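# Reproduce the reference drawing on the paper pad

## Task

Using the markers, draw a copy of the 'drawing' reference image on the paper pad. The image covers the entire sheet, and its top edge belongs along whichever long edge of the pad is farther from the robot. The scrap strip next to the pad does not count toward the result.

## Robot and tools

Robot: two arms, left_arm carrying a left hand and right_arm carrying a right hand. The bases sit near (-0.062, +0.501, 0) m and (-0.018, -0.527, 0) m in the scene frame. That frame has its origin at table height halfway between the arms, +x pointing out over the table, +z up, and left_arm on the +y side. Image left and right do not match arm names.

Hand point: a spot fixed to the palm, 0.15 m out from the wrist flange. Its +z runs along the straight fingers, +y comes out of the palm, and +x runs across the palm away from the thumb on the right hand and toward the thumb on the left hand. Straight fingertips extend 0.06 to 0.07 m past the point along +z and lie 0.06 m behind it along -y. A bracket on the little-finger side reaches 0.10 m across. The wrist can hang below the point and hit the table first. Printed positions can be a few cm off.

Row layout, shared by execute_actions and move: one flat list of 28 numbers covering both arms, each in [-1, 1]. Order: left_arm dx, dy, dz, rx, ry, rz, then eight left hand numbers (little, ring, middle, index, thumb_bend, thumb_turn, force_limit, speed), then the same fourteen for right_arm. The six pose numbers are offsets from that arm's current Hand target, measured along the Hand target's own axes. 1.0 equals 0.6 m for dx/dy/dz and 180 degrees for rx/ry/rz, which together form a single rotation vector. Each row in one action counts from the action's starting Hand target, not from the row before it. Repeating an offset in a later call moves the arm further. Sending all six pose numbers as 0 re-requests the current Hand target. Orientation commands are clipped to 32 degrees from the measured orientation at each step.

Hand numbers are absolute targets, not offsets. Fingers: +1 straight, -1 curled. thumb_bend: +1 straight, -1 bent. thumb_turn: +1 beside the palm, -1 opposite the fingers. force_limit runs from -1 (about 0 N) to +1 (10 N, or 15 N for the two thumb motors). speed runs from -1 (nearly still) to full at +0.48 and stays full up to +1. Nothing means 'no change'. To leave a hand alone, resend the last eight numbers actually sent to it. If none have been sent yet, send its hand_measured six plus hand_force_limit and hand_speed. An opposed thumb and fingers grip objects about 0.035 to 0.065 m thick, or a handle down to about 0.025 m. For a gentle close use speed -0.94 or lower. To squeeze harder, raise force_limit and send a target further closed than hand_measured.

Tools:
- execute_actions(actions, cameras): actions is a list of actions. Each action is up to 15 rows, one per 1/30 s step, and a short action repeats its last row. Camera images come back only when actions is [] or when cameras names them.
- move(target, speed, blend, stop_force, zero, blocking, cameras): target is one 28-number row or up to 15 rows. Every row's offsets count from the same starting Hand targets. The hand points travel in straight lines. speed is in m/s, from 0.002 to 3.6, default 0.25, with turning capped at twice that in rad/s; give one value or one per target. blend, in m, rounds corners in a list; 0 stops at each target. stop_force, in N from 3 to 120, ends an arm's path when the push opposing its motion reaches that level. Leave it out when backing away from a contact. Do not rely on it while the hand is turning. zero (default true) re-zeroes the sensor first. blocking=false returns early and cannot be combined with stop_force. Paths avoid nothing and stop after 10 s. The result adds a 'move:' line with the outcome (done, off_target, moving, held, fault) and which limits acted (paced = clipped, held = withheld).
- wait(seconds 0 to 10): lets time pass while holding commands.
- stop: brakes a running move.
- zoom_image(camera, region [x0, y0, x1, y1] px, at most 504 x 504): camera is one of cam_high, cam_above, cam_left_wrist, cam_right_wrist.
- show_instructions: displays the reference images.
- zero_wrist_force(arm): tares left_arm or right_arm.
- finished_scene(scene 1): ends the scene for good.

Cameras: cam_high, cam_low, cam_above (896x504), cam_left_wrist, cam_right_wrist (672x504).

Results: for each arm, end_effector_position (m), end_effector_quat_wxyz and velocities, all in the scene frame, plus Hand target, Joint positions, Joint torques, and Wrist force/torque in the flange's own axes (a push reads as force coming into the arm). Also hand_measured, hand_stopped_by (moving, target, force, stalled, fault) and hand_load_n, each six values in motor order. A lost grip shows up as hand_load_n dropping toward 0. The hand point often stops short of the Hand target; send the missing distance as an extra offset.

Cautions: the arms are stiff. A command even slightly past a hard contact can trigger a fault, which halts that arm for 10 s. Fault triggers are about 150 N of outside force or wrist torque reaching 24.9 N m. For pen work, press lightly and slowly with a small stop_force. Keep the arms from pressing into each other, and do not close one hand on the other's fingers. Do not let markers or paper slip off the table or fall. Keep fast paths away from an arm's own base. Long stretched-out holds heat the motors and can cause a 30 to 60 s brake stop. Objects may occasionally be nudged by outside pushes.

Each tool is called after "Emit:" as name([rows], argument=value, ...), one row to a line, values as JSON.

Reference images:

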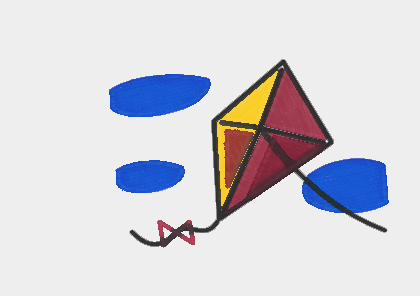

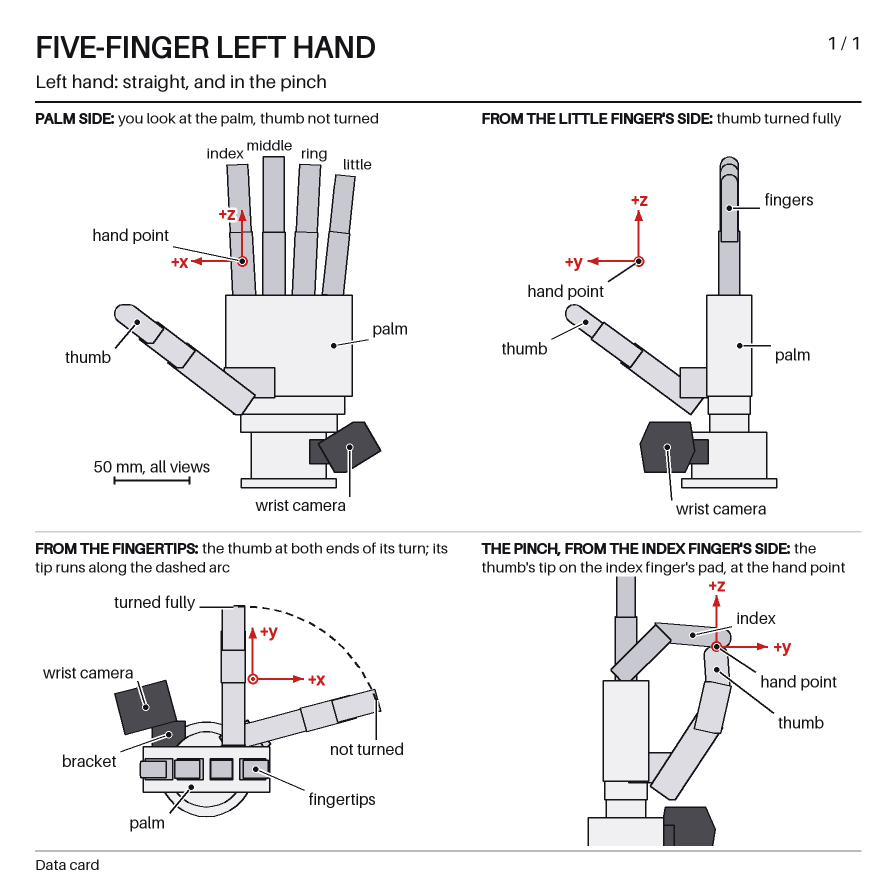

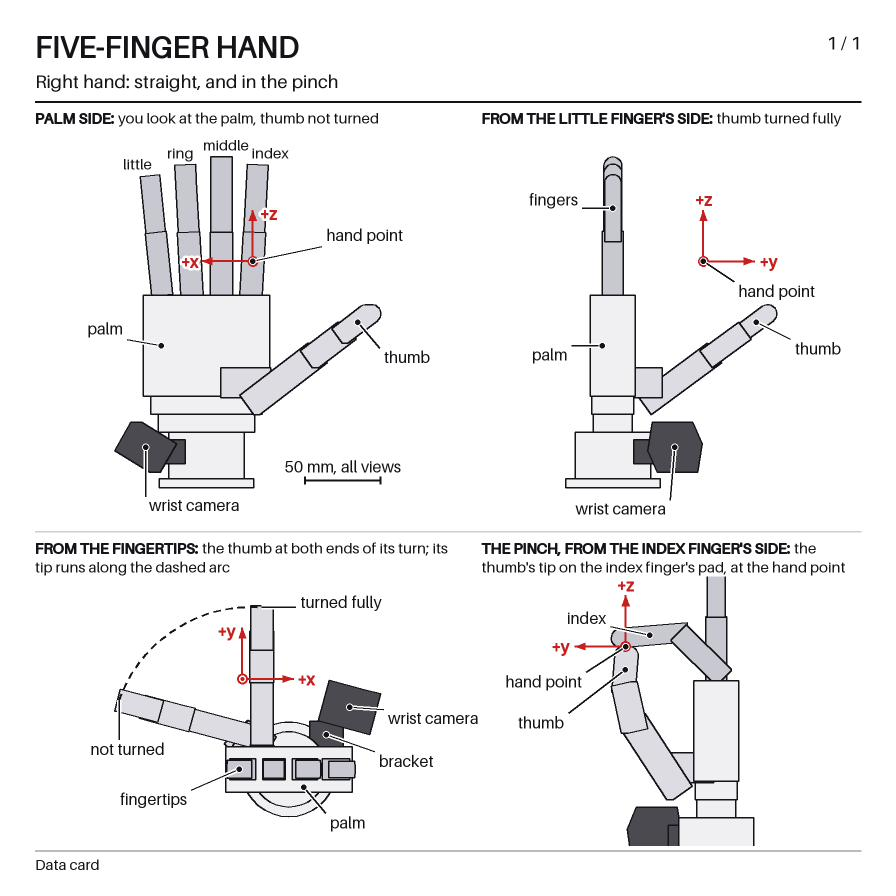

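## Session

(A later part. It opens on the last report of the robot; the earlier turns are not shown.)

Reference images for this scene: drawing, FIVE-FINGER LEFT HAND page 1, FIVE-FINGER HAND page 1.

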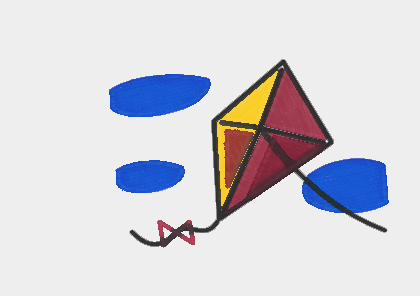

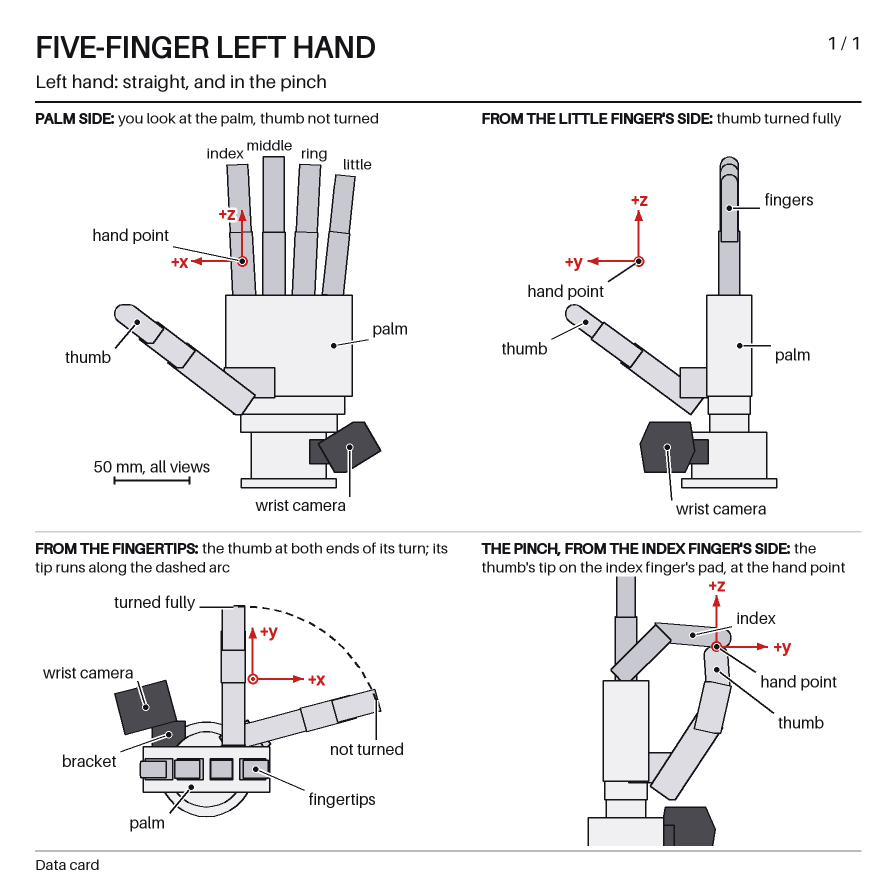

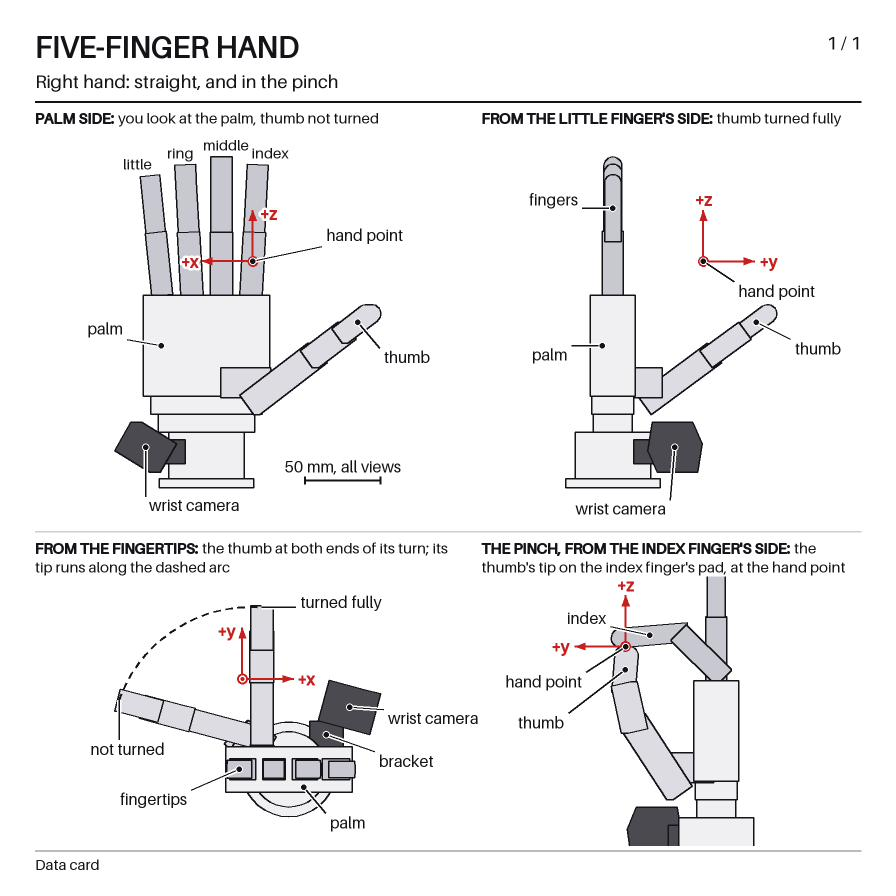

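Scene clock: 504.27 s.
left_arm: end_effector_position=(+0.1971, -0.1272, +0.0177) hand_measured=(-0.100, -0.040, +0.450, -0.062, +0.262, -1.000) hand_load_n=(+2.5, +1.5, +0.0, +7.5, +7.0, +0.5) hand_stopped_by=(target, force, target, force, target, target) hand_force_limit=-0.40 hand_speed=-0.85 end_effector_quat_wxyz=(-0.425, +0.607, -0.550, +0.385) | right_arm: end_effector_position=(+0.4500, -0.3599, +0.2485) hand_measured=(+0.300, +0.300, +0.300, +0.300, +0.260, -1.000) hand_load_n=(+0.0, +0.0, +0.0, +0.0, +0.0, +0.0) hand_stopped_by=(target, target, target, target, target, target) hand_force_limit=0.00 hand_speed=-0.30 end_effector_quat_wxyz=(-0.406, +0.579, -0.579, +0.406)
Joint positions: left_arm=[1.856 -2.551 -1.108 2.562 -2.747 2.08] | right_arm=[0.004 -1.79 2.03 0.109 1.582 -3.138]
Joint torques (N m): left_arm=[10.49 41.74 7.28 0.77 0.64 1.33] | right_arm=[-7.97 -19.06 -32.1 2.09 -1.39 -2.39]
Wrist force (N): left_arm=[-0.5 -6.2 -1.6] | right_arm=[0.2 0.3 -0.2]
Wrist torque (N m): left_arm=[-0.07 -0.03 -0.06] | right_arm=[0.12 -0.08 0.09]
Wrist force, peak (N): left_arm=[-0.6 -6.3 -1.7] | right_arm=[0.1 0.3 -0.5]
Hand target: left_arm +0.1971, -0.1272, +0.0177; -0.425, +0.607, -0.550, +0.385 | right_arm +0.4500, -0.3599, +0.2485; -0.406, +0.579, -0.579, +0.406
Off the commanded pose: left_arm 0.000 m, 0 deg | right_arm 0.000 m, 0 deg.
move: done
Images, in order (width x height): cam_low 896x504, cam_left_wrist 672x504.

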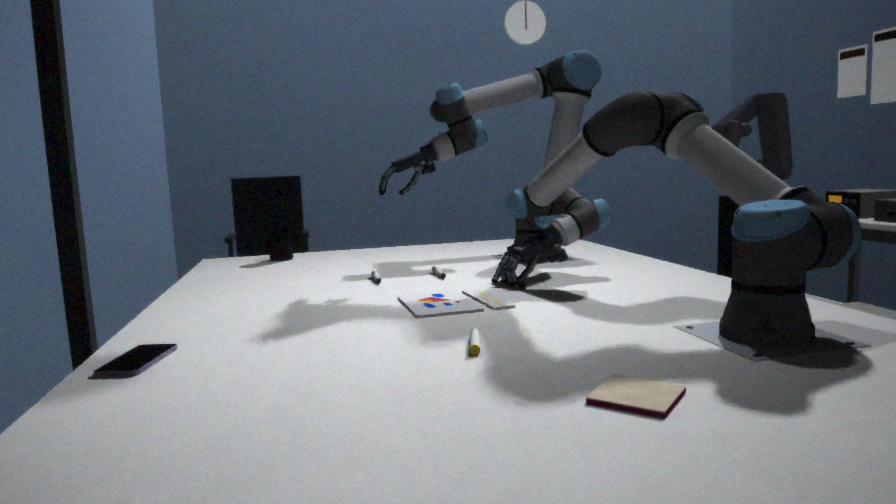

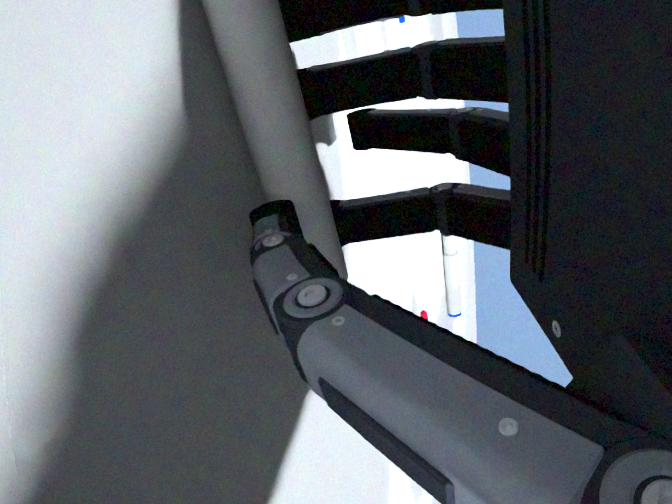

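Emit:
move(target=[0,-0.04699,-0.0171,0,0,0,-0.1,-0.1,0.45,-0.3,0.26,-1,-0.4,-0.85,0,0,0,0,0,0,0.3,0.3,0.3,0.3,0.26,-1,0,-0.3], speed=0.04)

Emit:
move(target=[0,0,0,0,0,0,-0.1,-0.1,-0.35,-0.3,0.26,-1,0.5,-0.92,0,0,0,0,0,0,0.3,0.3,0.3,0.3,0.26,-1,0,-0.3], speed=0.04)

Emit:
move(target=[0,0,0,0,0,0,-0.1,-0.1,-0.35,-0.35,0.26,-1,0.6,-0.92,0,0,0,0,0,0,0.3,0.3,0.3,0.3,0.26,-1,0,-0.3], speed=0.04)

Emit:
move(target=[0,0,0,0,0,0,-0.1,-0.1,-0.4,-0.35,0.26,-1,0.65,-0.92,0,0,0,0,0,0,0.3,0.3,0.3,0.3,0.26,-1,0,-0.3], speed=0.04, cameras=["cam_low","cam_left_wrist","cam_high"])

Emit:
zoom_image(camera="cam_low", region=[470, 200, 590, 300])

Scene clock: 506.07 s.
left_arm: end_effector_position=(+0.1971, -0.1272, +0.0476) hand_measured=(-0.100, -0.040, +0.450, -0.062, +0.262, -1.000) hand_load_n=(+1.5, +1.0, +0.0, +7.0, +8.5, +0.5) hand_stopped_by=(target, force, target, force, target, target) hand_force_limit=-0.40 hand_speed=-0.85 end_effector_quat_wxyz=(-0.425, +0.607, -0.550, +0.385) | right_arm: end_effector_position=(+0.4500, -0.3599, +0.2485) hand_measured=(+0.300, +0.300, +0.300, +0.300, +0.260, -1.000) hand_load_n=(+0.0, +0.0, +0.0, +0.0, +0.5, +0.0) hand_stopped_by=(target, target, target, target, target, target) hand_force_limit=0.00 hand_speed=-0.30 end_effector_quat_wxyz=(-0.406, +0.579, -0.579, +0.406)
Joint positions: left_arm=[1.856 -2.514 -1.096 2.513 -2.747 2.08] | right_arm=[0.004 -1.79 2.03 0.109 1.582 -3.138]
Joint torques (N m): left_arm=[9.97 61.2 23.23 -5.35 0.63 -1.35] | right_arm=[-7.35 -19.25 -31.53 1.99 -1.47 -2.48]
Wrist force (N): left_arm=[-0.3 -0.5 0.2] | right_arm=[0.0 0.0 -0.2]
Wrist torque (N m): left_arm=[-0.05 -0.04 -0.10] | right_arm=[0.08 -0.05 0.06]
Wrist force, peak (N): left_arm=[-0.5 -6.3 -1.8] | right_arm=[0.1 0.1 -0.5]
Hand target: left_arm +0.1971, -0.1272, +0.0477; -0.425, +0.607, -0.550, +0.385 | right_arm +0.4500, -0.3599, +0.2485; -0.406, +0.579, -0.579, +0.406
Off the commanded pose: left_arm 0.000 m, 0 deg | right_arm 0.000 m, 0 deg.
move: done

Scene clock: 508.57 s.
left_arm: end_effector_position=(+0.1971, -0.1272, +0.0477) hand_measured=(-0.100, -0.040, -0.048, -0.062, +0.262, -1.000) hand_load_n=(+0.0, +0.0, +9.0, +5.0, +10.5, +0.5) hand_stopped_by=(target, force, force, force, target, target) hand_force_limit=0.50 hand_speed=-0.92 end_effector_quat_wxyz=(-0.425, +0.607, -0.550, +0.385) | right_arm: end_effector_position=(+0.4500, -0.3599, +0.2485) hand_measured=(+0.300, +0.300, +0.300, +0.300, +0.260, -1.000) hand_load_n=(+0.0, +0.0, +0.0, +0.0, +0.0, +0.0) hand_stopped_by=(target, target, target, target, target, target) hand_force_limit=0.00 hand_speed=-0.30 end_effector_quat_wxyz=(-0.406, +0.579, -0.579, +0.406)
Joint positions: left_arm=[1.856 -2.513 -1.096 2.513 -2.747 2.08] | right_arm=[0.004 -1.79 2.03 0.109 1.582 -3.138]
Joint torques (N m): left_arm=[-2.14 59.71 22.12 -4.99 -2.56 -1.41] | right_arm=[-7.13 -17.74 -30.74 1.94 -1.32 -2.36]
Wrist force (N): left_arm=[-0.3 -0.6 0.5] | right_arm=[-0.1 0.3 -0.3]
Wrist torque (N m): left_arm=[-0.08 -0.04 -0.09] | right_arm=[0.12 -0.04 0.07]
Wrist force, peak (N): left_arm=[-0.6 -0.6 0.4] | right_arm=[0.0 0.3 -0.5]
Hand target: left_arm +0.1971, -0.1272, +0.0477; -0.425, +0.607, -0.550, +0.385 | right_arm +0.4500, -0.3599, +0.2485; -0.406, +0.579, -0.579, +0.406
Off the commanded pose: left_arm 0.000 m, 0 deg | right_arm 0.000 m, 0 deg.
move: done

Scene clock: 509.07 s.
left_arm: end_effector_position=(+0.1971, -0.1272, +0.0477) hand_measured=(-0.100, -0.040, -0.048, -0.074, +0.262, -1.000) hand_load_n=(+1.0, +0.0, +6.5, +9.5, +14.0, -0.5) hand_stopped_by=(target, force, force, force, target, target) hand_force_limit=0.60 hand_speed=-0.92 end_effector_quat_wxyz=(-0.425, +0.607, -0.550, +0.385) | right_arm: end_effector_position=(+0.4500, -0.3599, +0.2485) hand_measured=(+0.300, +0.300, +0.300, +0.300, +0.260, -1.000) hand_load_n=(+0.0, +0.0, +0.0, +0.0, +0.0, +0.0) hand_stopped_by=(target, target, target, target, target, target) hand_force_limit=0.00 hand_speed=-0.30 end_effector_quat_wxyz=(-0.406, +0.579, -0.579, +0.406)
Joint positions: left_arm=[1.856 -2.513 -1.096 2.513 -2.747 2.08] | right_arm=[0.004 -1.79 2.03 0.109 1.582 -3.138]
Joint torques (N m): left_arm=[-5.61 59.42 22.29 -4.91 -2.73 -1.39] | right_arm=[-7.99 -18.87 -31.94 2.09 -1.38 -2.42]
Wrist force (N): left_arm=[-0.2 -0.5 0.2] | right_arm=[0.2 0.3 -0.2]
Wrist torque (N m): left_arm=[-0.05 -0.06 -0.09] | right_arm=[0.10 -0.08 0.08]
Wrist force, peak (N): left_arm=[-0.5 -0.4 0.4] | right_arm=[0.1 0.3 -0.4]
Hand target: left_arm +0.1971, -0.1272, +0.0477; -0.425, +0.607, -0.550, +0.385 | right_arm +0.4500, -0.3599, +0.2485; -0.406, +0.579, -0.579, +0.406
Off the commanded pose: left_arm 0.000 m, 0 deg | right_arm 0.000 m, 0 deg.
move: done

Scene clock: 509.57 s.
left_arm: end_effector_position=(+0.1971, -0.1272, +0.0477) hand_measured=(-0.100, -0.040, -0.054, -0.074, +0.262, -1.000) hand_load_n=(+0.0, +0.0, +10.5, +9.0, +15.0, +0.0) hand_stopped_by=(target, force, force, force, target, target) hand_force_limit=0.65 hand_speed=-0.92 end_effector_quat_wxyz=(-0.425, +0.607, -0.550, +0.385) | right_arm: end_effector_position=(+0.4500, -0.3599, +0.2485) hand_measured=(+0.300, +0.300, +0.300, +0.300, +0.260, -1.000) hand_load_n=(+0.0, +0.0, +0.0, +0.0, +0.0, +0.0) hand_stopped_by=(target, target, target, target, target, target) hand_force_limit=0.00 hand_speed=-0.30 end_effector_quat_wxyz=(-0.406, +0.579, -0.579, +0.406)
Joint positions: left_arm=[1.856 -2.513 -1.096 2.513 -2.747 2.08] | right_arm=[0.004 -1.79 2.03 0.109 1.582 -3.138]
Joint torques (N m): left_arm=[-7.64 59.56 21.93 -4.98 -2.75 -1.35] | right_arm=[-7.02 -19.14 -31.58 2.07 -1.3 -2.57]
Wrist force (N): left_arm=[-0.4 -0.6 0.1] | right_arm=[0.0 0.2 -0.2]
Wrist torque (N m): left_arm=[-0.06 -0.04 -0.09] | right_arm=[0.09 -0.06 0.07]
Wrist force, peak (N): left_arm=[-0.9 -0.4 0.3] | right_arm=[0.1 0.5 -0.3]
Hand target: left_arm +0.1971, -0.1272, +0.0477; -0.425, +0.607, -0.550, +0.385 | right_arm +0.4500, -0.3599, +0.2485; -0.406, +0.579, -0.579, +0.406
Off the commanded pose: left_arm 0.000 m, 0 deg | right_arm 0.000 m, 0 deg.
move: done
Images, in order (width x height): cam_high 896x504, cam_low 896x504, cam_left_wrist 672x504.

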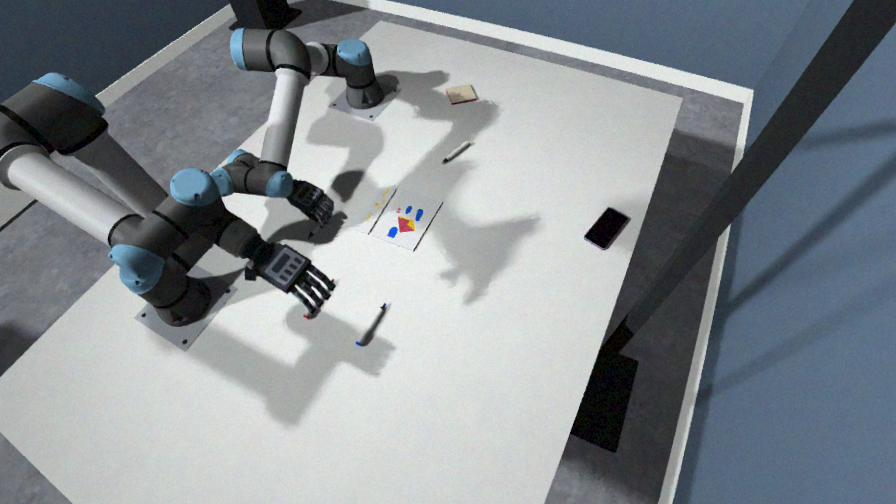

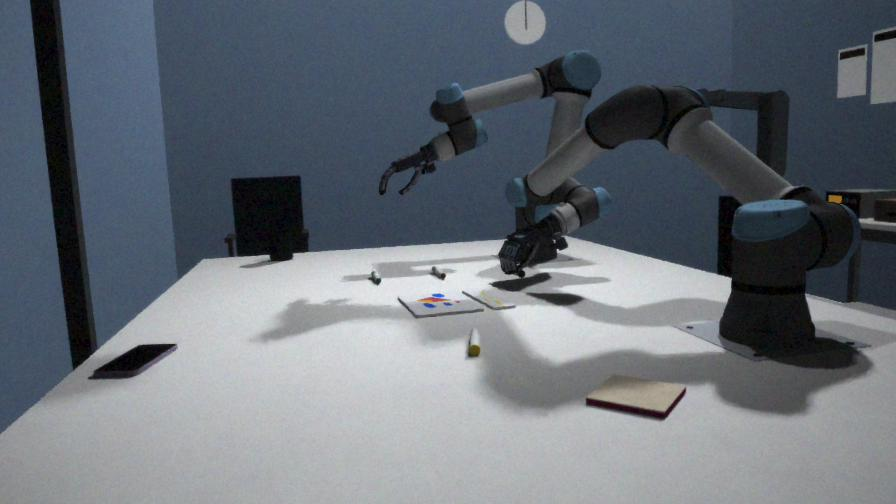

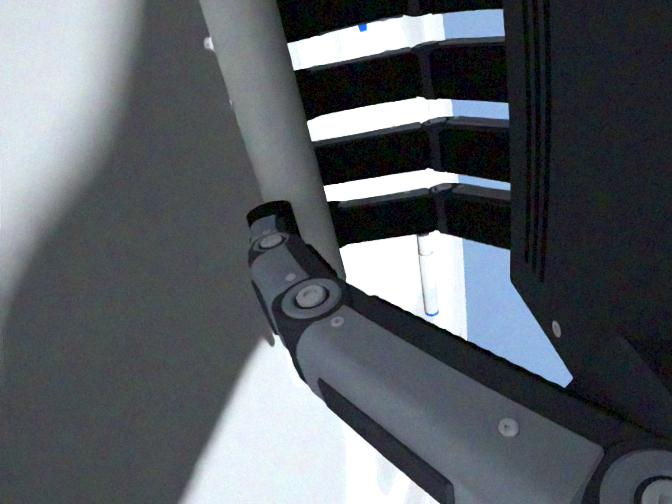

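Scaled by 4.200 from the camera's 896x504 image, which has a finer 1280x720 frame.

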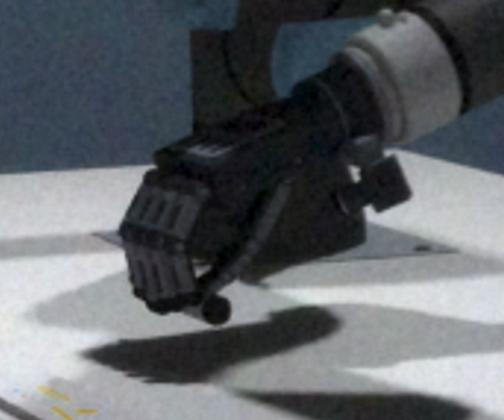

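Emit:
move([
  [0,-0.1253,-0.0456,0,0,0,-0.1,-0.1,-0.4,-0.35,0.26,-1,0.65,-0.92,0,0,0,0,0,0,0.3,0.3,0.3,0.3,0.26,-1,0,-0.3],
  [-0.38677,-0.2707,0.1965,0,0.02924,0.01064,-0.1,-0.1,-0.4,-0.35,0.26,-1,0.65,-0.92,0,0,0,0,0,0,0.3,0.3,0.3,0.3,0.26,-1,0,-0.3],
], speed=[0.15,0.25], blend=[0.02,0])

Emit:
move(target=[0.27933,0.07342,-0.0068,0.2808,0.1131,0.5102,-0.1,-0.1,-0.4,-0.35,0.26,-1,0.65,-0.92,0,0,0,0,0,0,0.3,0.3,0.3,0.3,0.26,-1,0,-0.3], speed=0.3, cameras=["cam_above","cam_low","cam_left_wrist"])

Emit:
zoom_image(camera="cam_low", region=[400, 180, 600, 330])

Scene clock: 514.43 s.
left_arm: end_effector_position=(+0.3401, +0.1198, +0.1601) hand_measured=(-0.100, -0.040, -0.054, -0.074, +0.262, -1.000) hand_load_n=(+0.0, +0.0, +10.5, +9.0, +15.0, -0.5) hand_stopped_by=(target, force, force, force, target, target) hand_force_limit=0.65 hand_speed=-0.92 end_effector_quat_wxyz=(-0.406, +0.579, -0.579, +0.405) | right_arm: end_effector_position=(+0.4500, -0.3599, +0.2485) hand_measured=(+0.300, +0.300, +0.300, +0.300, +0.260, -1.000) hand_load_n=(+0.0, +0.0, +0.0, +0.0, +0.0, -0.5) hand_stopped_by=(target, target, target, target, target, target) hand_force_limit=0.00 hand_speed=-0.30 end_effector_quat_wxyz=(-0.406, +0.579, -0.579, +0.406)
Joint positions: left_arm=[2.404 -1.748 -1.897 3.188 -2.254 2.842] | right_arm=[0.004 -1.79 2.03 0.109 1.582 -3.138]
Joint torques (N m): left_arm=[10.82 33.28 9.44 2.76 1.75 1.35] | right_arm=[-6.23 -18.74 -32.29 2.12 -1.26 -2.23]
Wrist force (N): left_arm=[-0.8 -0.1 0.4] | right_arm=[0.0 0.3 -0.3]
Wrist torque (N m): left_arm=[-0.02 0.06 -0.15] | right_arm=[0.12 -0.06 0.07]
Wrist force, peak (N): left_arm=[-1.9 -1.0 0.8] | right_arm=[0.2 0.2 -0.6]
Hand target: left_arm +0.3401, +0.1198, +0.1601; -0.406, +0.579, -0.579, +0.405 | right_arm +0.4500, -0.3599, +0.2485; -0.406, +0.579, -0.579, +0.406
Off the commanded pose: left_arm 0.000 m, 0 deg | right_arm 0.000 m, 0 deg.
move: done

Scene clock: 518.10 s.
left_arm: end_effector_position=(+0.3211, -0.0477, +0.1200) hand_measured=(-0.100, -0.040, -0.054, -0.074, +0.262, -1.000) hand_load_n=(+0.0, +0.0, +10.5, +9.0, +15.0, +0.0) hand_stopped_by=(target, force, force, force, target, target) hand_force_limit=0.65 hand_speed=-0.92 end_effector_quat_wxyz=(+0.653, +0.271, +0.653, -0.270) | right_arm: end_effector_position=(+0.4500, -0.3599, +0.2485) hand_measured=(+0.300, +0.300, +0.300, +0.300, +0.260, -1.000) hand_load_n=(+0.0, +0.0, +0.0, +0.0, +0.0, +0.0) hand_stopped_by=(target, target, target, target, target, target) hand_force_limit=0.00 hand_speed=-0.30 end_effector_quat_wxyz=(-0.406, +0.579, -0.579, +0.406)
Joint positions: left_arm=[2.251 -1.989 -2.024 4.013 -1.675 4.713] | right_arm=[0.004 -1.79 2.03 0.109 1.582 -3.138]
Joint torques (N m): left_arm=[10.64 22.18 20.65 -1.32 2.19 1.49] | right_arm=[-6.97 -19.43 -32.43 2.06 -1.13 -2.19]
Wrist force (N): left_arm=[-1.7 -0.7 -0.3] | right_arm=[0.1 0.2 -0.3]
Wrist torque (N m): left_arm=[-0.14 0.12 -0.18] | right_arm=[0.11 -0.07 0.08]
Wrist force, peak (N): left_arm=[-1.9 -0.6 -0.5] | right_arm=[0.2 0.4 -0.5]
Hand target: left_arm +0.3212, -0.0477, +0.1200; +0.653, +0.271, +0.653, -0.270 | right_arm +0.4500, -0.3599, +0.2485; -0.406, +0.579, -0.579, +0.406
Off the commanded pose: left_arm 0.000 m, 0 deg | right_arm 0.000 m, 0 deg.
move: done
Images, in order (width x height): cam_low 896x504, cam_above 896x504, cam_left_wrist 672x504.

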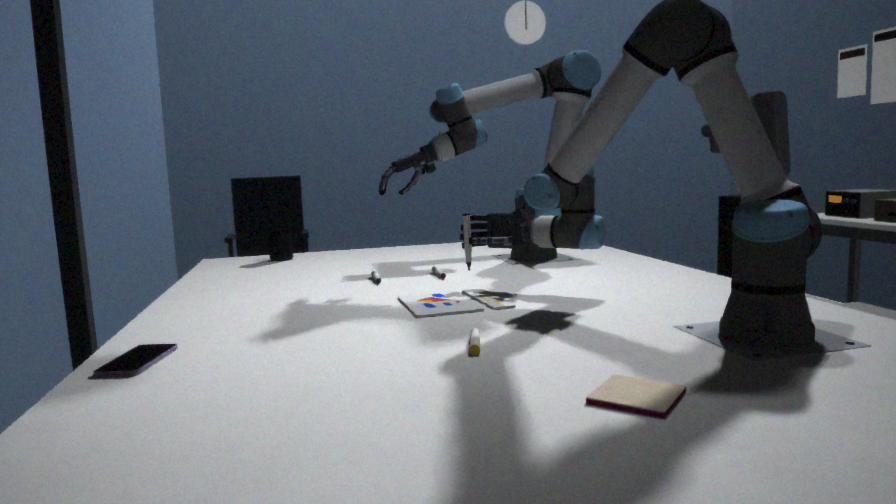

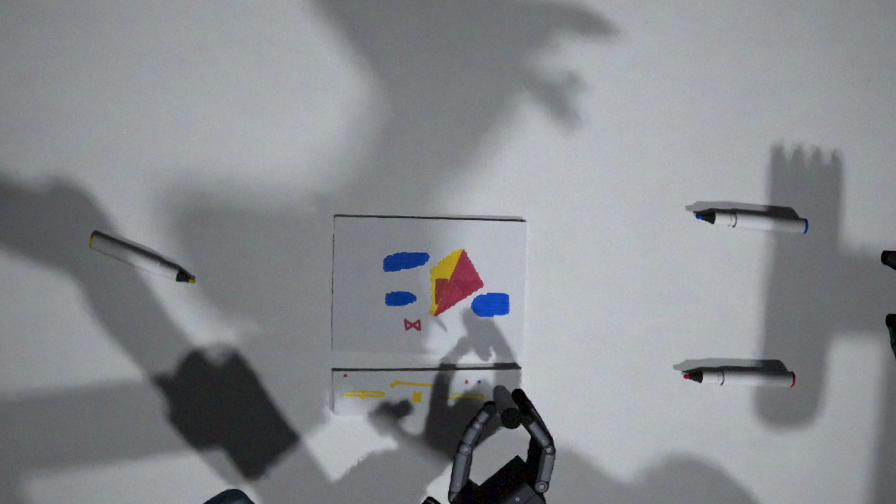

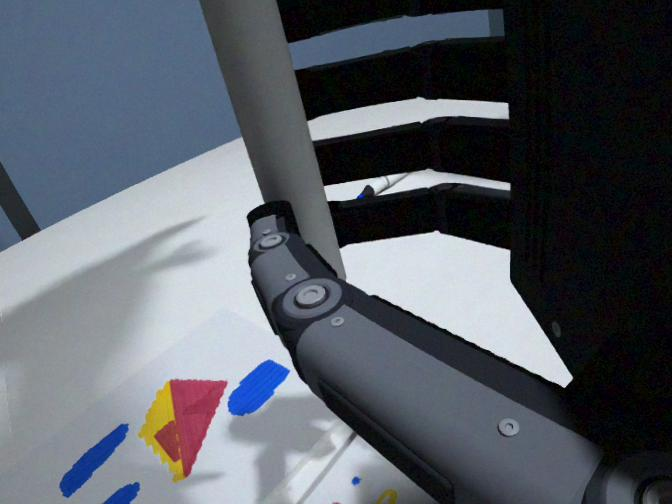

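Scaled by 2.520 from the camera's 896x504 image, which has a finer 1280x720 frame.

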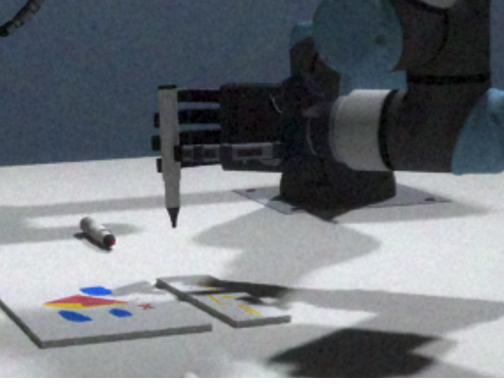

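Emit:
move(target=[0.0583,0,0,0,0,0,-0.1,-0.1,-0.4,-0.35,0.26,-1,0.65,-0.92,0,0,0,0,0,0,0.3,0.3,0.3,0.3,0.26,-1,0,-0.3], speed=0.15)

Emit:
move(target=[0.045,0,0,0,0,0,-0.1,-0.1,-0.4,-0.35,0.26,-1,0.65,-0.92,0,0,0,0,0,0,0.3,0.3,0.3,0.3,0.26,-1,0,-0.3], speed=0.01, stop_force=3)

Emit:
move([
  [-0.025,0,0,0,0,0,-0.1,-0.1,-0.4,-0.35,0.26,-1,0.65,-0.92,0,0,0,0,0,0,0.3,0.3,0.3,0.3,0.26,-1,0,-0.3],
  [-0.04,0,-0.2,0,0,0,-0.1,-0.1,-0.4,-0.35,0.26,-1,0.65,-0.92,0,0,0,0,0,0,0.3,0.3,0.3,0.3,0.26,-1,0,-0.3],
], speed=[0.05,0.25], blend=0.003, cameras=["cam_above"])

Emit:
zoom_image(camera="cam_above", region=[470, 360, 520, 410])

Scene clock: 519.73 s.
left_arm: end_effector_position=(+0.3211, -0.0477, +0.0851) hand_measured=(-0.100, -0.040, -0.054, -0.074, +0.262, -1.000) hand_load_n=(+0.0, +0.0, +10.5, +9.0, +15.0, +0.0) hand_stopped_by=(target, force, force, force, target, target) hand_force_limit=0.65 hand_speed=-0.92 end_effector_quat_wxyz=(+0.653, +0.271, +0.653, -0.270) | right_arm: end_effector_position=(+0.4500, -0.3599, +0.2485) hand_measured=(+0.300, +0.300, +0.300, +0.300, +0.260, -1.000) hand_load_n=(+0.0, +0.0, +0.0, +0.0, +0.0, +0.0) hand_stopped_by=(target, target, target, target, target, target) hand_force_limit=0.00 hand_speed=-0.30 end_effector_quat_wxyz=(-0.406, +0.579, -0.579, +0.406)
Joint positions: left_arm=[2.251 -2.062 -2.041 4.102 -1.675 4.713] | right_arm=[0.004 -1.79 2.03 0.109 1.582 -3.138]
Joint torques (N m): left_arm=[10.57 22.72 4.7 4.43 2.24 0.86] | right_arm=[-7.2 -18.77 -32.43 2.1 -1.04 -2.35]
Wrist force (N): left_arm=[-1.8 -0.6 -0.4] | right_arm=[-0.1 0.5 -0.3]
Wrist torque (N m): left_arm=[-0.14 0.12 -0.20] | right_arm=[0.14 -0.04 0.07]
Wrist force, peak (N): left_arm=[-2.2 -0.8 -0.3] | right_arm=[0.1 0.5 -0.5]
Hand target: left_arm +0.3211, -0.0477, +0.0850; +0.653, +0.271, +0.653, -0.270 | right_arm +0.4500, -0.3599, +0.2485; -0.406, +0.579, -0.579, +0.406
Off the commanded pose: left_arm 0.000 m, 0 deg | right_arm 0.000 m, 0 deg.
move: done

Scene clock: 522.77 s.
left_arm: end_effector_position=(+0.3212, -0.0477, +0.0667) hand_measured=(-0.100, -0.040, -0.054, -0.074, +0.262, -1.000) hand_load_n=(+0.0, +0.0, +11.0, +9.0, +15.0, -1.0) hand_stopped_by=(target, force, force, force, target, target) hand_force_limit=0.65 hand_speed=-0.92 end_effector_quat_wxyz=(+0.653, +0.271, +0.653, -0.270) | right_arm: end_effector_position=(+0.4500, -0.3599, +0.2485) hand_measured=(+0.300, +0.300, +0.300, +0.300, +0.260, -1.000) hand_load_n=(+0.0, +0.0, +0.0, +0.0, +0.0, +0.0) hand_stopped_by=(target, target, target, target, target, target) hand_force_limit=0.00 hand_speed=-0.30 end_effector_quat_wxyz=(-0.406, +0.579, -0.579, +0.406)
Joint positions: left_arm=[2.251 -2.102 -2.046 4.148 -1.675 4.713] | right_arm=[0.004 -1.79 2.03 0.109 1.582 -3.138]
Joint torques (N m): left_arm=[9.97 40.4 15.72 -2.32 1.57 -1.09] | right_arm=[-6.66 -18.16 -31.47 1.87 -1.03 -2.21]
Wrist force (N): left_arm=[-5.5 -0.9 0.4] | right_arm=[0.2 0.3 -0.3]
Wrist torque (N m): left_arm=[-0.19 0.08 -0.14] | right_arm=[0.12 -0.08 0.08]
Wrist force, peak (N): left_arm=[-8.3 -0.8 0.1] | right_arm=[0.1 0.5 -0.3]
Hand target: left_arm +0.3212, -0.0477, +0.0667; +0.653, +0.271, +0.653, -0.270 (not the last commanded pose) | right_arm +0.4500, -0.3599, +0.2485; -0.406, +0.579, -0.579, +0.406
Off the commanded pose: left_arm 0.009 m, 0 deg | right_arm 0.000 m, 0 deg.
move: contact (left_arm)

Scene clock: 524.17 s.
left_arm: end_effector_position=(+0.2363, +0.0371, +0.0908) hand_measured=(-0.100, -0.040, -0.054, -0.074, +0.262, -1.000) hand_load_n=(+0.0, +0.0, +10.5, +9.0, +14.5, +0.0) hand_stopped_by=(target, force, force, force, target, target) hand_force_limit=0.65 hand_speed=-0.92 end_effector_quat_wxyz=(+0.653, +0.271, +0.653, -0.270) | right_arm: end_effector_position=(+0.4500, -0.3599, +0.2485) hand_measured=(+0.300, +0.300, +0.300, +0.300, +0.260, -1.000) hand_load_n=(+0.0, +0.0, +0.0, +0.0, +0.0, +0.0) hand_stopped_by=(target, target, target, target, target, target) hand_force_limit=0.00 hand_speed=-0.30 end_effector_quat_wxyz=(-0.406, +0.579, -0.579, +0.406)
Joint positions: left_arm=[2.21 -1.876 -2.349 4.224 -1.715 4.713] | right_arm=[0.004 -1.79 2.03 0.109 1.582 -3.138]
Joint torques (N m): left_arm=[-10.86 32.95 2.23 4.47 -2.67 1.16] | right_arm=[-7.45 -19.82 -32.13 2.08 -1.08 -2.36]
Wrist force (N): left_arm=[-1.8 -0.4 -0.3] | right_arm=[0.1 0.0 -0.3]
Wrist torque (N m): left_arm=[-0.13 0.12 -0.19] | right_arm=[0.08 -0.07 0.07]
Wrist force, peak (N): left_arm=[-5.4 -0.7 0.2] | right_arm=[-0.2 0.4 -0.5]
Hand target: left_arm +0.2363, +0.0372, +0.0908; +0.653, +0.271, +0.653, -0.270 | right_arm +0.4500, -0.3599, +0.2485; -0.406, +0.579, -0.579, +0.406
Off the commanded pose: left_arm 0.000 m, 0 deg | right_arm 0.000 m, 0 deg.
move: done
Images, in order (width x height): cam_above 896x504.

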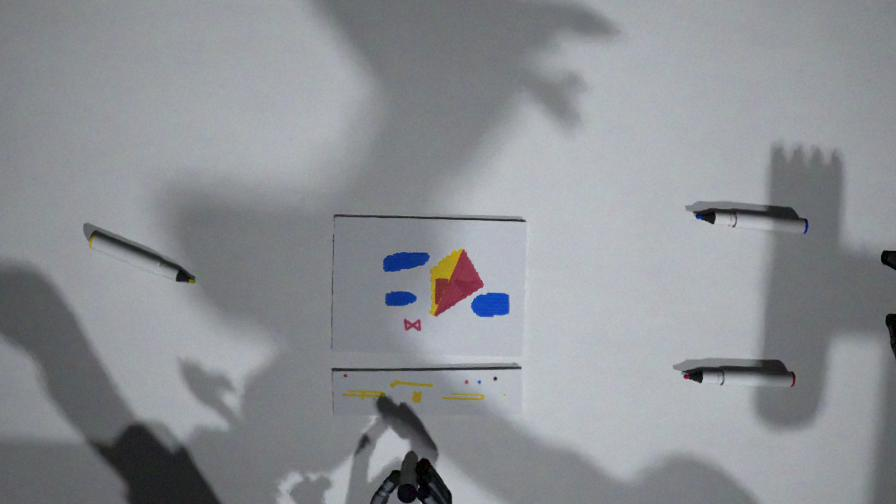

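Scaled by 10.080 from the camera's 896x504 image, which has a finer 1280x720 frame.

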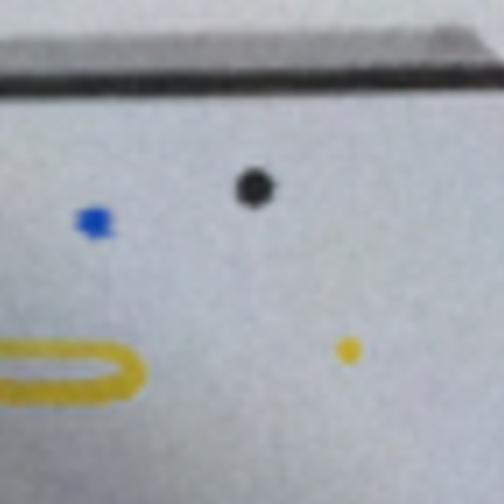

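Emit:
move(target=[0.0233,0.19127,0.25963,0,0,0,-0.1,-0.1,-0.4,-0.35,0.26,-1,0.65,-0.92,0,0,0,0,0,0,0.3,0.3,0.3,0.3,0.26,-1,0,-0.3], speed=0.25)

Emit:
move(target=[0.0233,0,0,0,0,0,-0.1,-0.1,-0.4,-0.35,0.26,-1,0.65,-0.92,0,0,0,0,0,0,0.3,0.3,0.3,0.3,0.26,-1,0,-0.3], speed=0.008, stop_force=3)

Emit:
move([
  [-0.020,0,0,0,0,0,-0.1,-0.1,-0.4,-0.35,0.26,-1,0.65,-0.92,0,0,0,0,0,0,0.3,0.3,0.3,0.3,0.26,-1,0,-0.3],
  [-0.04,0,-0.3,0,0,0,-0.1,-0.1,-0.4,-0.35,0.26,-1,0.65,-0.92,0,0,0,0,0,0,0.3,0.3,0.3,0.3,0.26,-1,0,-0.3],
], speed=[0.05,0.25], blend=0.003, cameras=["cam_above"])

Emit:
zoom_image(camera="cam_above", region=[425, 245, 485, 325])

Scene clock: 526.70 s.
left_arm: end_effector_position=(+0.4276, +0.0081, +0.0768) hand_measured=(-0.100, -0.040, -0.054, -0.074, +0.262, -1.000) hand_load_n=(+0.0, +0.0, +10.5, +9.0, +14.5, +0.0) hand_stopped_by=(target, force, force, force, target, target) hand_force_limit=0.65 hand_speed=-0.92 end_effector_quat_wxyz=(+0.653, +0.271, +0.653, -0.270) | right_arm: end_effector_position=(+0.4500, -0.3599, +0.2485) hand_measured=(+0.300, +0.300, +0.300, +0.300, +0.260, -1.000) hand_load_n=(+0.0, +0.0, +0.0, +0.0, +0.0, +0.0) hand_stopped_by=(target, target, target, target, target, target) hand_force_limit=0.00 hand_speed=-0.30 end_effector_quat_wxyz=(-0.406, +0.579, -0.579, +0.406)
Joint positions: left_arm=[2.518 -2.085 -2.033 4.118 -1.408 4.713] | right_arm=[0.004 -1.79 2.03 0.109 1.582 -3.138]
Joint torques (N m): left_arm=[10.79 23.67 19.44 -1.34 2.24 -1.45] | right_arm=[-6.81 -18.07 -31.59 2 -1.02 -2.32]
Wrist force (N): left_arm=[-1.7 -0.3 -0.5] | right_arm=[0.1 0.2 -0.1]
Wrist torque (N m): left_arm=[-0.08 0.11 -0.21] | right_arm=[0.09 -0.07 0.07]
Wrist force, peak (N): left_arm=[-1.6 -1.5 -1.4] | right_arm=[0.0 0.5 -0.4]
Hand target: left_arm +0.4276, +0.0081, +0.0768; +0.653, +0.271, +0.653, -0.270 | right_arm +0.4500, -0.3599, +0.2485; -0.406, +0.579, -0.579, +0.406
Off the commanded pose: left_arm 0.000 m, 0 deg | right_arm 0.000 m, 0 deg.
move: done

Scene clock: 529.13 s.
left_arm: end_effector_position=(+0.4276, +0.0081, +0.0668) hand_measured=(-0.100, -0.040, -0.054, -0.074, +0.262, -1.000) hand_load_n=(+0.0, +0.0, +11.0, +9.0, +14.5, -1.0) hand_stopped_by=(target, force, force, force, target, target) hand_force_limit=0.65 hand_speed=-0.92 end_effector_quat_wxyz=(+0.653, +0.271, +0.653, -0.270) | right_arm: end_effector_position=(+0.4500, -0.3599, +0.2485) hand_measured=(+0.300, +0.300, +0.300, +0.300, +0.260, -1.000) hand_load_n=(+0.0, +0.0, +0.0, +0.0, +0.0, +0.0) hand_stopped_by=(target, target, target, target, target, target) hand_force_limit=0.00 hand_speed=-0.30 end_effector_quat_wxyz=(-0.406, +0.579, -0.579, +0.406)
Joint positions: left_arm=[2.518 -2.107 -2.036 4.143 -1.408 4.713] | right_arm=[0.004 -1.79 2.03 0.109 1.582 -3.138]
Joint torques (N m): left_arm=[9.41 40.53 15.63 -2.25 1.57 -1.09] | right_arm=[-7.1 -19.16 -31.58 2.06 -0.96 -2.19]
Wrist force (N): left_arm=[-5.0 -0.8 0.0] | right_arm=[-0.2 0.3 -0.2]
Wrist torque (N m): left_arm=[-0.15 0.06 -0.15] | right_arm=[0.12 -0.02 0.06]
Wrist force, peak (N): left_arm=[-7.1 -0.7 -0.1] | right_arm=[0.1 0.4 -0.4]
Hand target: left_arm +0.4276, +0.0081, +0.0668; +0.653, +0.271, +0.653, -0.270 (not the last commanded pose) | right_arm +0.4500, -0.3599, +0.2485; -0.406, +0.579, -0.579, +0.406
Off the commanded pose: left_arm 0.004 m, 0 deg | right_arm 0.000 m, 0 deg.
move: contact (left_arm)

Scene clock: 530.73 s.
left_arm: end_effector_position=(+0.3004, +0.1354, +0.0909) hand_measured=(-0.100, -0.040, -0.054, -0.074, +0.262, -1.000) hand_load_n=(+0.0, +0.0, +10.5, +9.0, +14.5, +0.0) hand_stopped_by=(target, force, force, force, target, target) hand_force_limit=0.65 hand_speed=-0.92 end_effector_quat_wxyz=(+0.653, +0.271, +0.653, -0.270) | right_arm: end_effector_position=(+0.4500, -0.3599, +0.2485) hand_measured=(+0.300, +0.300, +0.300, +0.300, +0.260, -1.000) hand_load_n=(+0.0, +0.0, +0.0, +0.0, +0.0, +0.0) hand_stopped_by=(target, target, target, target, target, target) hand_force_limit=0.00 hand_speed=-0.30 end_effector_quat_wxyz=(-0.406, +0.579, -0.579, +0.406)
Joint positions: left_arm=[2.637 -1.756 -2.54 4.296 -1.288 4.713] | right_arm=[0.004 -1.79 2.03 0.109 1.582 -3.138]
Joint torques (N m): left_arm=[10.79 26.26 2.48 -1.44 2.13 -1.3] | right_arm=[-7.19 -20.1 -31.86 2.08 -0.86 -2.02]
Wrist force (N): left_arm=[-1.4 -0.6 -0.6] | right_arm=[0.0 0.1 -0.3]
Wrist torque (N m): left_arm=[-0.13 0.05 -0.13] | right_arm=[0.08 -0.05 0.07]
Wrist force, peak (N): left_arm=[-5.0 -1.0 -0.2] | right_arm=[0.1 0.3 -0.4]
Hand target: left_arm +0.3004, +0.1354, +0.0909; +0.653, +0.271, +0.653, -0.270 | right_arm +0.4500, -0.3599, +0.2485; -0.406, +0.579, -0.579, +0.406
Off the commanded pose: left_arm 0.000 m, 0 deg | right_arm 0.000 m, 0 deg.
move: done
Images, in order (width x height): cam_above 896x504.

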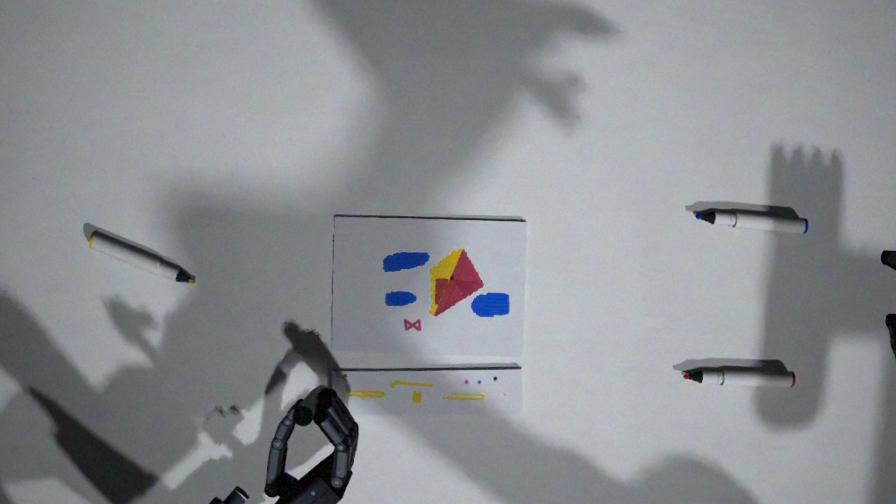

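Scaled by 6.300 from the camera's 896x504 image, which has a finer 1280x720 frame.

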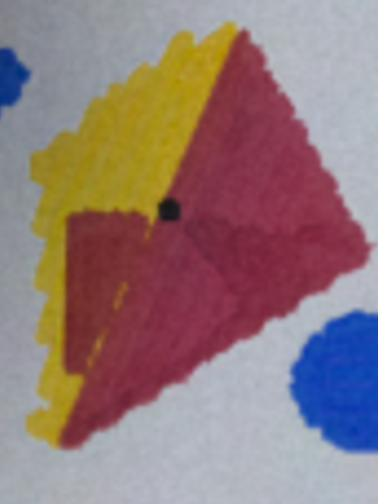

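Emit:
move(target=[0.0233,0,0.3,0,0,0,-0.1,-0.1,-0.4,-0.35,0.26,-1,0.65,-0.92,0,0,0,0,0,0,0.3,0.3,0.3,0.3,0.26,-1,0,-0.3], speed=0.25)

Emit:
move([
  [0,-0.032616,-0.074233,0,0,0,-0.1,-0.1,-0.4,-0.35,0.26,-1,0.65,-0.92,0,0,0,0,0,0,0.3,0.3,0.3,0.3,0.26,-1,0,-0.3],
  [0.01617,-0.032616,-0.074233,0,0,0,-0.1,-0.1,-0.4,-0.35,0.26,-1,0.65,-0.92,0,0,0,0,0,0,0.3,0.3,0.3,0.3,0.26,-1,0,-0.3],
  [0.01617,0.028044,0.050961,0,0,0,-0.1,-0.1,-0.4,-0.35,0.26,-1,0.65,-0.92,0,0,0,0,0,0,0.3,0.3,0.3,0.3,0.26,-1,0,-0.3],
  [0,0.028044,0.050961,0,0,0,-0.1,-0.1,-0.4,-0.35,0.26,-1,0.65,-0.92,0,0,0,0,0,0,0.3,0.3,0.3,0.3,0.26,-1,0,-0.3],
  [0,0,0,0,0,0,-0.1,-0.1,-0.4,-0.35,0.26,-1,0.65,-0.92,0,0,0,0,0,0,0.3,0.3,0.3,0.3,0.26,-1,0,-0.3],
  [-0.03,0,-0.28,0,0,0,-0.1,-0.1,-0.4,-0.35,0.26,-1,0.65,-0.92,0,0,0,0,0,0,0.3,0.3,0.3,0.3,0.26,-1,0,-0.3],
], speed=[0.12,0.04,0.05,0.06,0.15,0.25], cameras=["cam_above"])

Emit:
zoom_image(camera="cam_above", region=[425, 245, 485, 325])

Scene clock: 536.20 s.
left_arm: end_effector_position=(+0.4276, +0.0081, +0.0769) hand_measured=(-0.100, -0.040, -0.054, -0.074, +0.262, -1.000) hand_load_n=(+0.5, +0.0, +10.5, +9.0, +14.5, -0.5) hand_stopped_by=(target, force, force, force, target, target) hand_force_limit=0.65 hand_speed=-0.92 end_effector_quat_wxyz=(+0.653, +0.271, +0.653, -0.270) | right_arm: end_effector_position=(+0.4500, -0.3599, +0.2485) hand_measured=(+0.300, +0.300, +0.300, +0.300, +0.260, -1.000) hand_load_n=(+0.0, +0.0, +0.0, +0.0, +0.0, +0.0) hand_stopped_by=(target, target, target, target, target, target) hand_force_limit=0.00 hand_speed=-0.30 end_effector_quat_wxyz=(-0.406, +0.579, -0.579, +0.406)
Joint positions: left_arm=[2.518 -2.085 -2.033 4.118 -1.408 4.713] | right_arm=[0.004 -1.79 2.03 0.109 1.582 -3.138]
Joint torques (N m): left_arm=[-10.31 25.66 17.63 -1.3 -2.64 1.52] | right_arm=[-5.87 -18.73 -31.89 2.16 -0.81 -2.01]
Wrist force (N): left_arm=[-1.5 -0.7 -0.3] | right_arm=[0.1 0.2 -0.1]
Wrist torque (N m): left_arm=[-0.17 0.09 -0.14] | right_arm=[0.09 -0.08 0.08]
Wrist force, peak (N): left_arm=[-2.2 -0.5 -1.3] | right_arm=[0.2 0.5 -0.5]
Hand target: left_arm +0.4276, +0.0081, +0.0769; +0.653, +0.271, +0.653, -0.270 | right_arm +0.4500, -0.3599, +0.2485; -0.406, +0.579, -0.579, +0.406
Off the commanded pose: left_arm 0.000 m, 0 deg | right_arm 0.000 m, 0 deg.
move: done

Scene clock: 541.73 s.
left_arm: end_effector_position=(+0.3089, +0.1269, +0.0949) hand_measured=(-0.100, -0.040, -0.054, -0.074, +0.262, -1.000) hand_load_n=(+0.0, -0.5, +10.5, +9.0, +14.5, +0.0) hand_stopped_by=(target, force, force, force, target, target) hand_force_limit=0.65 hand_speed=-0.92 end_effector_quat_wxyz=(+0.653, +0.271, +0.653, -0.270) | right_arm: end_effector_position=(+0.4500, -0.3599, +0.2485) hand_measured=(+0.300, +0.300, +0.300, +0.300, +0.260, -1.000) hand_load_n=(+0.0, +0.0, +0.0, -0.5, +0.0, +0.5) hand_stopped_by=(target, target, target, target, target, target) hand_force_limit=0.00 hand_speed=-0.30 end_effector_quat_wxyz=(-0.406, +0.579, -0.579, +0.406)
Joint positions: left_arm=[2.624 -1.764 -2.504 4.267 -1.302 4.713] | right_arm=[0.004 -1.79 2.03 0.109 1.582 -3.138]
Joint torques (N m): left_arm=[11 26.12 1.56 -1.41 2.37 -1.33] | right_arm=[-6.05 -18.75 -32.25 1.97 -0.68 -2.03]
Wrist force (N): left_arm=[-2.1 -0.5 -0.3] | right_arm=[0.2 0.2 -0.3]
Wrist torque (N m): left_arm=[-0.13 0.15 -0.19] | right_arm=[0.11 -0.08 0.08]
Wrist force, peak (N): left_arm=[-2.9 -1.1 -0.6] | right_arm=[-0.3 0.3 -0.5]
Hand target: left_arm +0.3088, +0.1269, +0.0949; +0.653, +0.271, +0.653, -0.270 | right_arm +0.4500, -0.3599, +0.2485; -0.406, +0.579, -0.579, +0.406
Off the commanded pose: left_arm 0.000 m, 0 deg | right_arm 0.000 m, 0 deg.
move: done
Images, in order (width x height): cam_above 896x504.

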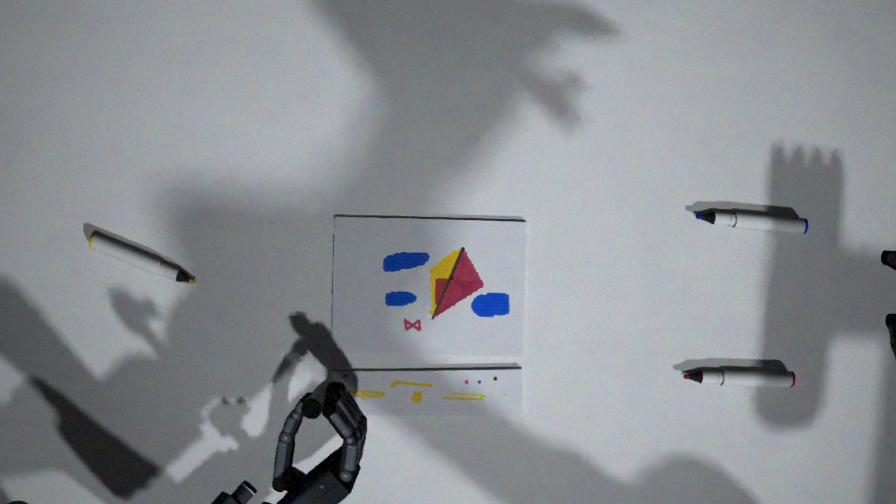

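Scaled by 6.300 from the camera's 896x504 image, which has a finer 1280x720 frame.

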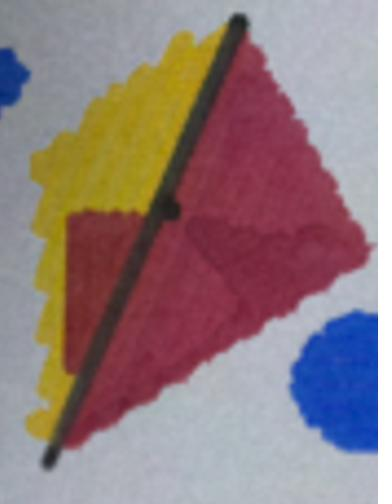

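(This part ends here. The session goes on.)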